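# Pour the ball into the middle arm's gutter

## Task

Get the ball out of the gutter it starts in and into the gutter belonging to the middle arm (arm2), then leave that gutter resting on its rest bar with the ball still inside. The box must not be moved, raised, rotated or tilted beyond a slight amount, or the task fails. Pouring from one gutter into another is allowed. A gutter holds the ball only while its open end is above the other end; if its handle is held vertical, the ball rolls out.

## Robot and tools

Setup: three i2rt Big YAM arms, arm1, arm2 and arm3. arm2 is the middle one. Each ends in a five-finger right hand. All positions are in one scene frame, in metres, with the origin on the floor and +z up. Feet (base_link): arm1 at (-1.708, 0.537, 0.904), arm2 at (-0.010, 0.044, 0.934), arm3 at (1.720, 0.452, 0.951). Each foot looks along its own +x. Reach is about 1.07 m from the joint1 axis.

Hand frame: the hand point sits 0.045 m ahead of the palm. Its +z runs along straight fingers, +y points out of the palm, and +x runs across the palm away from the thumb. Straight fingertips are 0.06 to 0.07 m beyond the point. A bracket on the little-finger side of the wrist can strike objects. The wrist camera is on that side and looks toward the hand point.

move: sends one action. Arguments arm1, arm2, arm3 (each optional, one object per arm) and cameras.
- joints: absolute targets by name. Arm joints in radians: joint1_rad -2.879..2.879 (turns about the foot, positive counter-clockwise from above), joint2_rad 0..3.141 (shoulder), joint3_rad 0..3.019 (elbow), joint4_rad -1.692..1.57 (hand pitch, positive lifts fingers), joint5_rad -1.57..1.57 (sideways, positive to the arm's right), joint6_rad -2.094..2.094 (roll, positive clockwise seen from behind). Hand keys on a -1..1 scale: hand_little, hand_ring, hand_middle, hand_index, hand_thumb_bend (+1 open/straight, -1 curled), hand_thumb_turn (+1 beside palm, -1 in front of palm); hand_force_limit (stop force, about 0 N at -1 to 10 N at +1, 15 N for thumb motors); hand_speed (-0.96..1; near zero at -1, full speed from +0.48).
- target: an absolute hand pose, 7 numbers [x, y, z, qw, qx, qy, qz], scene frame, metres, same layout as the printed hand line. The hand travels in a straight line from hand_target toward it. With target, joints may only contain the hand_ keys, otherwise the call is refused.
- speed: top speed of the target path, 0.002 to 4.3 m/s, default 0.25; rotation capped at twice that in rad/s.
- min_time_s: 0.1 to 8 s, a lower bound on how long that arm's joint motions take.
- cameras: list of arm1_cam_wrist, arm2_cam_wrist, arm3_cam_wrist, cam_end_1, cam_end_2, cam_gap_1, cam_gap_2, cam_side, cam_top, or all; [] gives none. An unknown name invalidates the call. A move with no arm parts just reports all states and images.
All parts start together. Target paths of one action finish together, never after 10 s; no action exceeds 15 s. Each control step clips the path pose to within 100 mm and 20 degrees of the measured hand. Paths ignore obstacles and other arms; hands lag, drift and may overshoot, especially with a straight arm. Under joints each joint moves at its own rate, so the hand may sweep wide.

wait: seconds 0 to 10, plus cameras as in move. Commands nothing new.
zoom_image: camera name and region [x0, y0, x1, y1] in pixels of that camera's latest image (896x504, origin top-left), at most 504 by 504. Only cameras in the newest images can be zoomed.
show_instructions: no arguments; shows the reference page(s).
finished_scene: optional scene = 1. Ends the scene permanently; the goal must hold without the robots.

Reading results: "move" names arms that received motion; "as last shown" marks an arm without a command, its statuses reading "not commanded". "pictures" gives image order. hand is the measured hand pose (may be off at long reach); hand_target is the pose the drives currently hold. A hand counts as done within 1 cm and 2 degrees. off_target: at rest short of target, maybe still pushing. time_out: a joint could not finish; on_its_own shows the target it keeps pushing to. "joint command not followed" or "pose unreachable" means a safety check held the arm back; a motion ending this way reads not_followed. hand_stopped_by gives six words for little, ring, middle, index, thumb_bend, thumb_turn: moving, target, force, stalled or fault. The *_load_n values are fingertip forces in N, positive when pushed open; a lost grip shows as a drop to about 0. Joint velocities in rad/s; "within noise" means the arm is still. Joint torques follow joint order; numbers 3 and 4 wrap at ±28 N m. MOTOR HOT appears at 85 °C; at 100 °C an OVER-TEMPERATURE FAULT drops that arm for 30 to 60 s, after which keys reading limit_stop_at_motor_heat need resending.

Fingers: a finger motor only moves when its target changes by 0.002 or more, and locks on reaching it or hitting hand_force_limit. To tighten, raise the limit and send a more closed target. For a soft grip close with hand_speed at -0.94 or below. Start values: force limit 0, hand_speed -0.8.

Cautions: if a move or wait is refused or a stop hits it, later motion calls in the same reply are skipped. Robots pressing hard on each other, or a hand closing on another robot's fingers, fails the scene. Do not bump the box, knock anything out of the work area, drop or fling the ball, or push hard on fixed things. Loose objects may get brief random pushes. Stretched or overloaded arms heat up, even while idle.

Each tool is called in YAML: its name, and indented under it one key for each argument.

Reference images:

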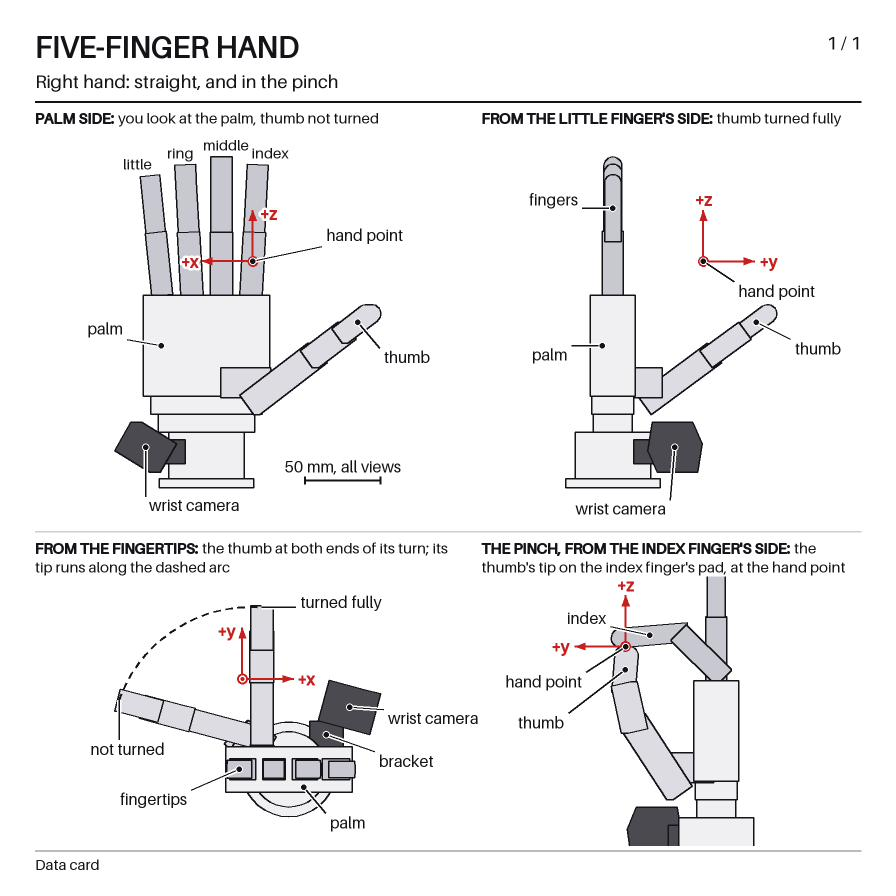

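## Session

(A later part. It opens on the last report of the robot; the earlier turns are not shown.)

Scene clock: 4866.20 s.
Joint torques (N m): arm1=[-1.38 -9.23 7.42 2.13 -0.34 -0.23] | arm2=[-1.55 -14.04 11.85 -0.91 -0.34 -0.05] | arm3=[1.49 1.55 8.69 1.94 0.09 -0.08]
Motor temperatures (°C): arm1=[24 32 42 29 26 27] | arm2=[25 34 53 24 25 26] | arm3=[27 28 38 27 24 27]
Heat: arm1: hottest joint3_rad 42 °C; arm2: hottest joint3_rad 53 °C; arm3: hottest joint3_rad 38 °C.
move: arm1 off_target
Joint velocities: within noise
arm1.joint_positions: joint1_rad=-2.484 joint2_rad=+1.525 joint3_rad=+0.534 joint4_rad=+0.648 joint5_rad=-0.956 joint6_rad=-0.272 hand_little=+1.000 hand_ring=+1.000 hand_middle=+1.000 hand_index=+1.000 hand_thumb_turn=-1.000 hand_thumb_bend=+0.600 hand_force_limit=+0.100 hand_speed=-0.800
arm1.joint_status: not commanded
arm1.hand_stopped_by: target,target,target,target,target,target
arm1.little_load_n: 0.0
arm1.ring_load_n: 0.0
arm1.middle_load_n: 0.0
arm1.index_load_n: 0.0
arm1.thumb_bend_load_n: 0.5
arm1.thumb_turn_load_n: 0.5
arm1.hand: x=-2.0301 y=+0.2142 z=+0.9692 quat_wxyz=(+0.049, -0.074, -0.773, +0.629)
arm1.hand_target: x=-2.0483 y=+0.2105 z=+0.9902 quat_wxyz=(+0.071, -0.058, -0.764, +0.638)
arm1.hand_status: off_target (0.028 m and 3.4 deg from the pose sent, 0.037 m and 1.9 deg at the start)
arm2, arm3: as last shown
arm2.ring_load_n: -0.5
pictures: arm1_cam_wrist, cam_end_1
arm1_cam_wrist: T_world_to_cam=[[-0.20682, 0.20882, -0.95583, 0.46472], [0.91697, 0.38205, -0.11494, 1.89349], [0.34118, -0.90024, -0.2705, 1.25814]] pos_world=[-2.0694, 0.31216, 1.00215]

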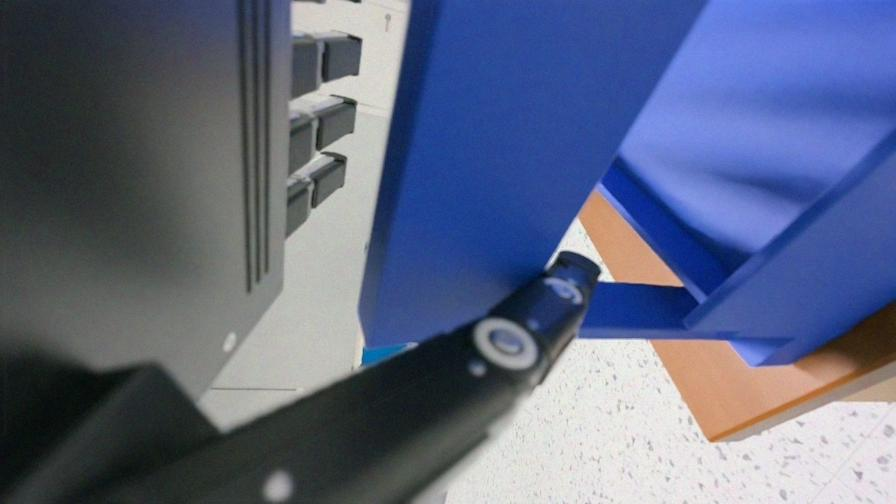

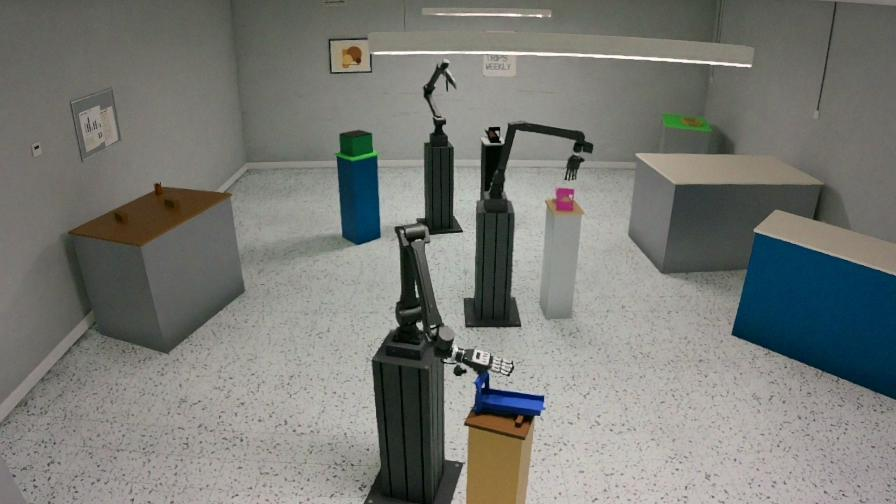

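move:
  arm1: {"target": [-2.042, 0.245, 0.990, 0.071, -0.058, -0.764, 0.638], "speed": 0.04}
  cameras: ["cam_end_1", "arm1_cam_wrist"]

zoom_image:
  camera: "cam_end_1"
  region: [460, 360, 560, 450]

Scene clock: 4888.90 s.
Joint torques (N m): arm1=[-2.78 -9 4.26 1.77 -0.3 -0.14] | arm2=[-1.55 -13.98 11.85 -0.94 -0.34 -0.05] | arm3=[0.26 0.67 8.57 2.07 -0.02 -0.07]
Motor temperatures (°C): arm1=[24 33 43 29 26 27] | arm2=[25 34 53 24 25 26] | arm3=[27 28 38 27 24 27]
Heat: arm1: hottest joint3_rad 43 °C; arm2: hottest joint3_rad 53 °C; arm3: hottest joint3_rad 38 °C.
move: arm1 done
Joint velocities: within noise
arm1.joint_positions: joint1_rad=-2.562 joint2_rad=+1.476 joint3_rad=+0.534 joint4_rad=+0.609 joint5_rad=-1.037 joint6_rad=-0.319 hand_little=+1.000 hand_ring=+1.000 hand_middle=+1.000 hand_index=+1.000 hand_thumb_turn=-1.000 hand_thumb_bend=+0.600 hand_force_limit=+0.100 hand_speed=-0.800
arm1.joint_status: not commanded
arm1.hand_stopped_by: target,target,target,target,target,target
arm1.little_load_n: 0.0
arm1.ring_load_n: 0.0
arm1.middle_load_n: 0.0
arm1.index_load_n: 0.0
arm1.thumb_bend_load_n: 0.0
arm1.thumb_turn_load_n: 0.0
arm1.hand: x=-2.0404 y=+0.2387 z=+0.9868 quat_wxyz=(+0.063, -0.057, -0.765, +0.639)
arm1.hand_target: x=-2.0419 y=+0.2448 z=+0.9899 quat_wxyz=(+0.071, -0.058, -0.764, +0.638)
arm1.hand_status: done (0.007 m and 0.9 deg from the pose sent, 0.039 m and 3.4 deg at the start)
arm2.joint_positions: joint1_rad=-0.112 joint2_rad=+1.791 joint3_rad=+1.655 joint4_rad=-1.543 joint5_rad=-0.299 joint6_rad=-1.738 hand_little=+0.700 hand_ring=+0.700 hand_middle=+0.700 hand_index=+0.700 hand_thumb_turn=-1.000 hand_thumb_bend=+1.000 hand_force_limit=+0.100 hand_speed=-0.850
arm2.joint_status: not commanded
arm2.hand_stopped_by: target,target,target,target,target,target
arm2.little_load_n: 0.0
arm2.ring_load_n: 0.0
arm2.middle_load_n: -0.5
arm2.index_load_n: 0.0
arm2.thumb_bend_load_n: 0.0
arm2.thumb_turn_load_n: 0.0
arm2.hand: x=-0.0666 y=-0.4514 z=+1.0940 quat_wxyz=(-0.131, +0.715, -0.681, +0.087)
arm2.hand_target: x=-0.0719 y=-0.4647 z=+1.1200 quat_wxyz=(-0.108, +0.720, -0.678, +0.106)
arm2.hand_status: not commanded
arm3: as last shown
pictures: arm1_cam_wrist, cam_end_1
arm1_cam_wrist: T_world_to_cam=[[-0.25195, 0.18712, -0.94948, 0.38115], [0.90775, 0.38578, -0.16484, 1.92504], [0.33544, -0.90342, -0.26705, 1.27407]] pos_world=[-2.07879, 0.33707, 1.01947]

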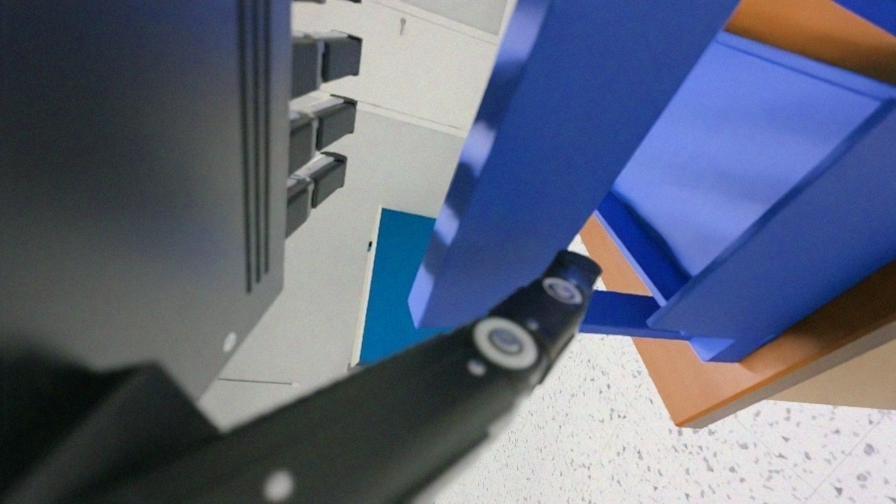

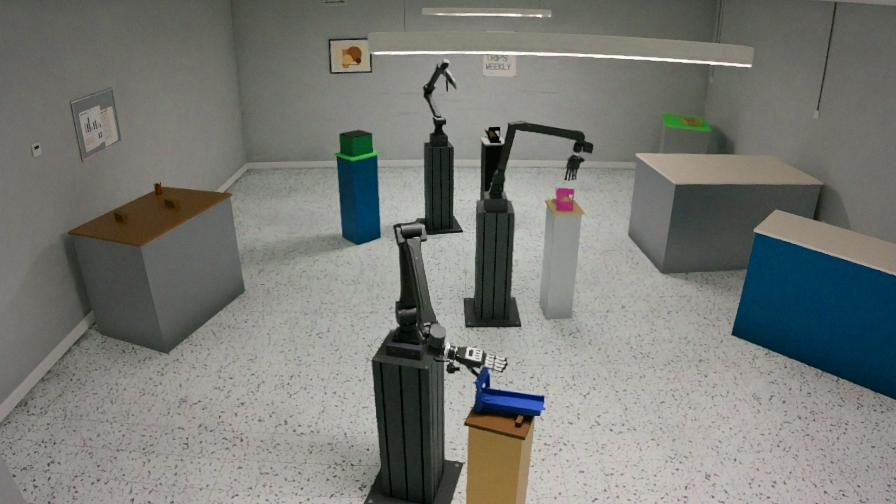

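Scaled by 5.040.

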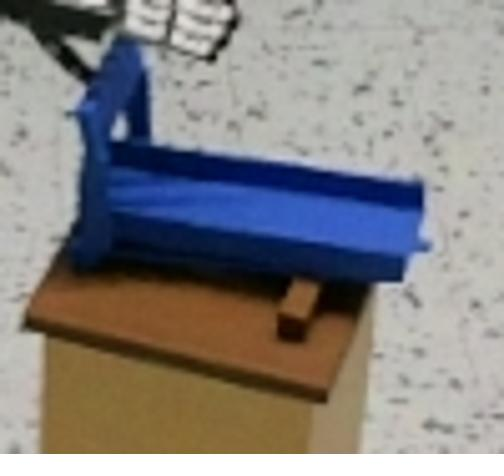

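move:
  arm1: {"target": [-2.042, 0.275, 1.02, 0.071, -0.058, -0.764, 0.638], "speed": 0.06}

move:
  arm1: {"target": [-2.042, 0.30, 1.12, 0.071, -0.058, -0.764, 0.638], "speed": 0.1}
  cameras: ["cam_end_1", "cam_side", "cam_end_2"]

zoom_image:
  camera: "cam_end_1"
  region: [460, 360, 560, 450]

zoom_image:
  camera: "cam_side"
  region: [100, 220, 190, 300]

zoom_image:
  camera: "cam_side"
  region: [420, 260, 520, 330]

Scene clock: 4904.83 s.
Joint torques (N m): arm1=[-1.85 -7.77 6.2 1.77 -0.4 -0.23] | arm2=[-1.55 -13.98 11.86 -0.94 -0.34 -0.05] | arm3=[-0.21 2.2 8.44 2.19 0.05 -0.08]
Motor temperatures (°C): arm1=[24 33 43 29 27 27] | arm2=[25 34 53 24 25 26] | arm3=[27 28 38 27 24 27]
Heat: arm1: hottest joint3_rad 43 °C; arm2: hottest joint3_rad 53 °C; arm3: hottest joint3_rad 38 °C.
move: arm1 off_target
Joint velocities: within noise
arm1.joint_positions: joint1_rad=-2.647 joint2_rad=+1.352 joint3_rad=+0.534 joint4_rad=+0.418 joint5_rad=-1.117 joint6_rad=-0.383 hand_little=+1.000 hand_ring=+1.000 hand_middle=+1.000 hand_index=+1.000 hand_thumb_turn=-1.000 hand_thumb_bend=+0.600 hand_force_limit=+0.100 hand_speed=-0.800
arm1.joint_status: not commanded
arm1.hand_stopped_by: target,target,target,target,target,target
arm1.little_load_n: 0.0
arm1.ring_load_n: 0.0
arm1.middle_load_n: 0.0
arm1.index_load_n: -0.5
arm1.thumb_bend_load_n: 0.0
arm1.thumb_turn_load_n: 0.0
arm1.hand: x=-2.0355 y=+0.2704 z=+1.0130 quat_wxyz=(+0.059, -0.060, -0.766, +0.637)
arm1.hand_target: x=-2.0418 y=+0.2749 z=+1.0199 quat_wxyz=(+0.071, -0.058, -0.764, +0.638)
arm1.hand_status: off_target (0.011 m and 1.4 deg from the pose sent, 0.049 m and 0.9 deg at the start)
arm2, arm3: as last shown
arm2.middle_load_n: 0.0
pictures: none

Scene clock: 4906.67 s.
Joint torques (N m): arm1=[-1.96 -4.66 10.91 1.43 -0.56 -0.22] | arm2=[-1.55 -13.98 11.85 -0.92 -0.34 -0.05] | arm3=[-0.79 2.02 8.53 2.13 0.04 -0.11]
Motor temperatures (°C): arm1=[24 33 43 29 27 27] | arm2=[25 34 53 24 25 26] | arm3=[27 28 38 27 24 27]
Heat: arm1: hottest joint3_rad 43 °C; arm2: hottest joint3_rad 53 °C; arm3: hottest joint3_rad 38 °C.
move: arm1 off_target
Joint velocities: within noise
arm1.joint_positions: joint1_rad=-2.723 joint2_rad=+1.115 joint3_rad=+0.640 joint4_rad=-0.036 joint5_rad=-1.186 joint6_rad=-0.460 hand_little=+1.000 hand_ring=+1.000 hand_middle=+1.000 hand_index=+1.000 hand_thumb_turn=-1.000 hand_thumb_bend=+0.600 hand_force_limit=+0.100 hand_speed=-0.800
arm1.joint_status: not commanded
arm1.hand_stopped_by: target,target,target,target,target,target
arm1.little_load_n: 0.0
arm1.ring_load_n: 0.0
arm1.middle_load_n: 0.0
arm1.index_load_n: 0.0
arm1.thumb_bend_load_n: 0.0
arm1.thumb_turn_load_n: 0.0
arm1.hand: x=-2.0230 y=+0.2975 z=+1.0944 quat_wxyz=(+0.044, -0.073, -0.769, +0.633)
arm1.hand_target: x=-2.0407 y=+0.3003 z=+1.1199 quat_wxyz=(+0.071, -0.058, -0.764, +0.638)
arm1.hand_status: off_target (0.032 m and 3.6 deg from the pose sent, 0.111 m and 1.4 deg at the start)
arm2, arm3: as last shown
pictures: cam_end_1, cam_end_2, cam_side

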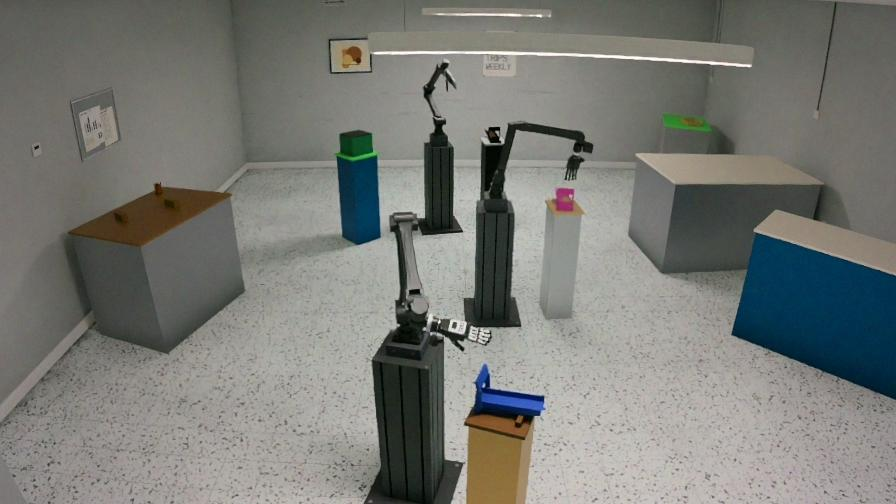

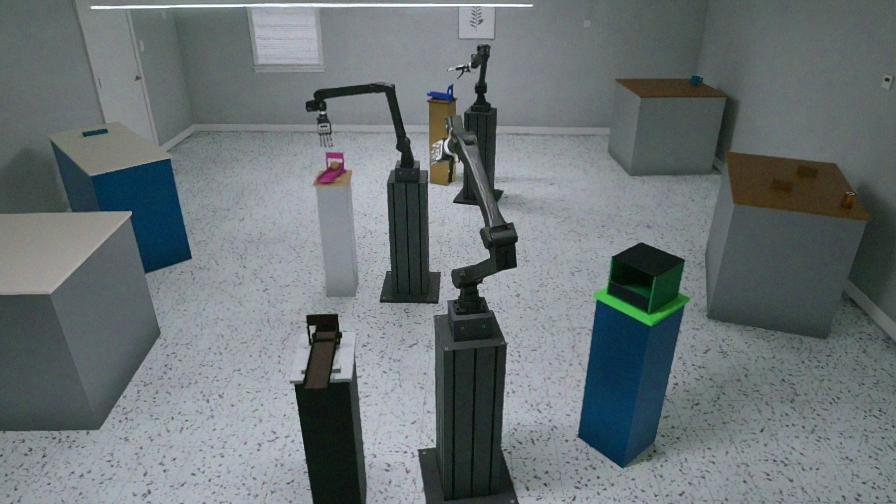

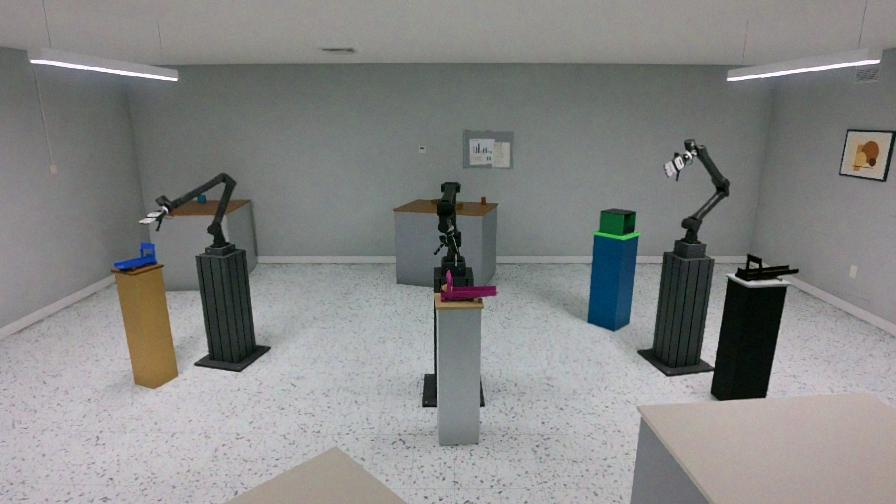

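Scaled by 5.040.

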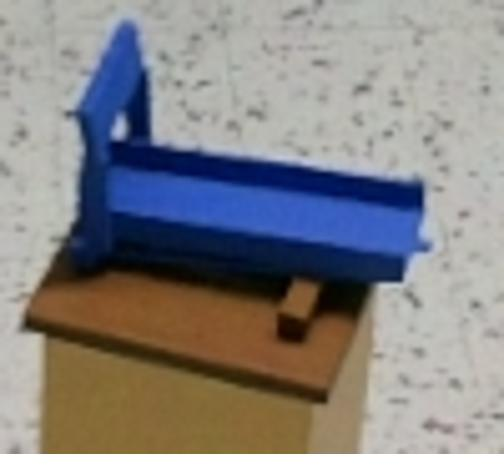

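Scaled by 5.600.

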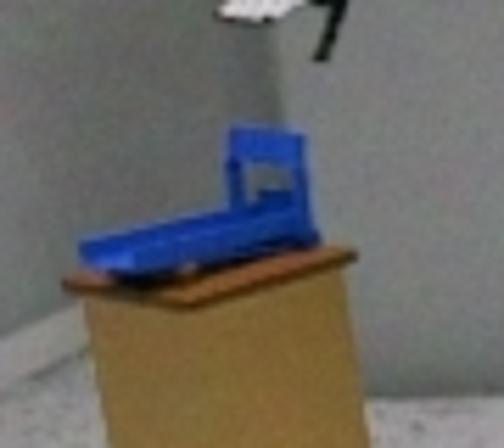

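Scaled by 5.040.

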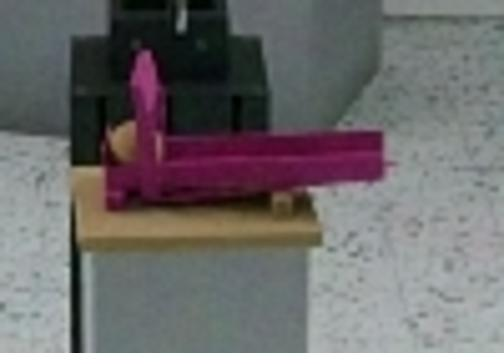

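finished_scene:

The scene is finished: the task was done.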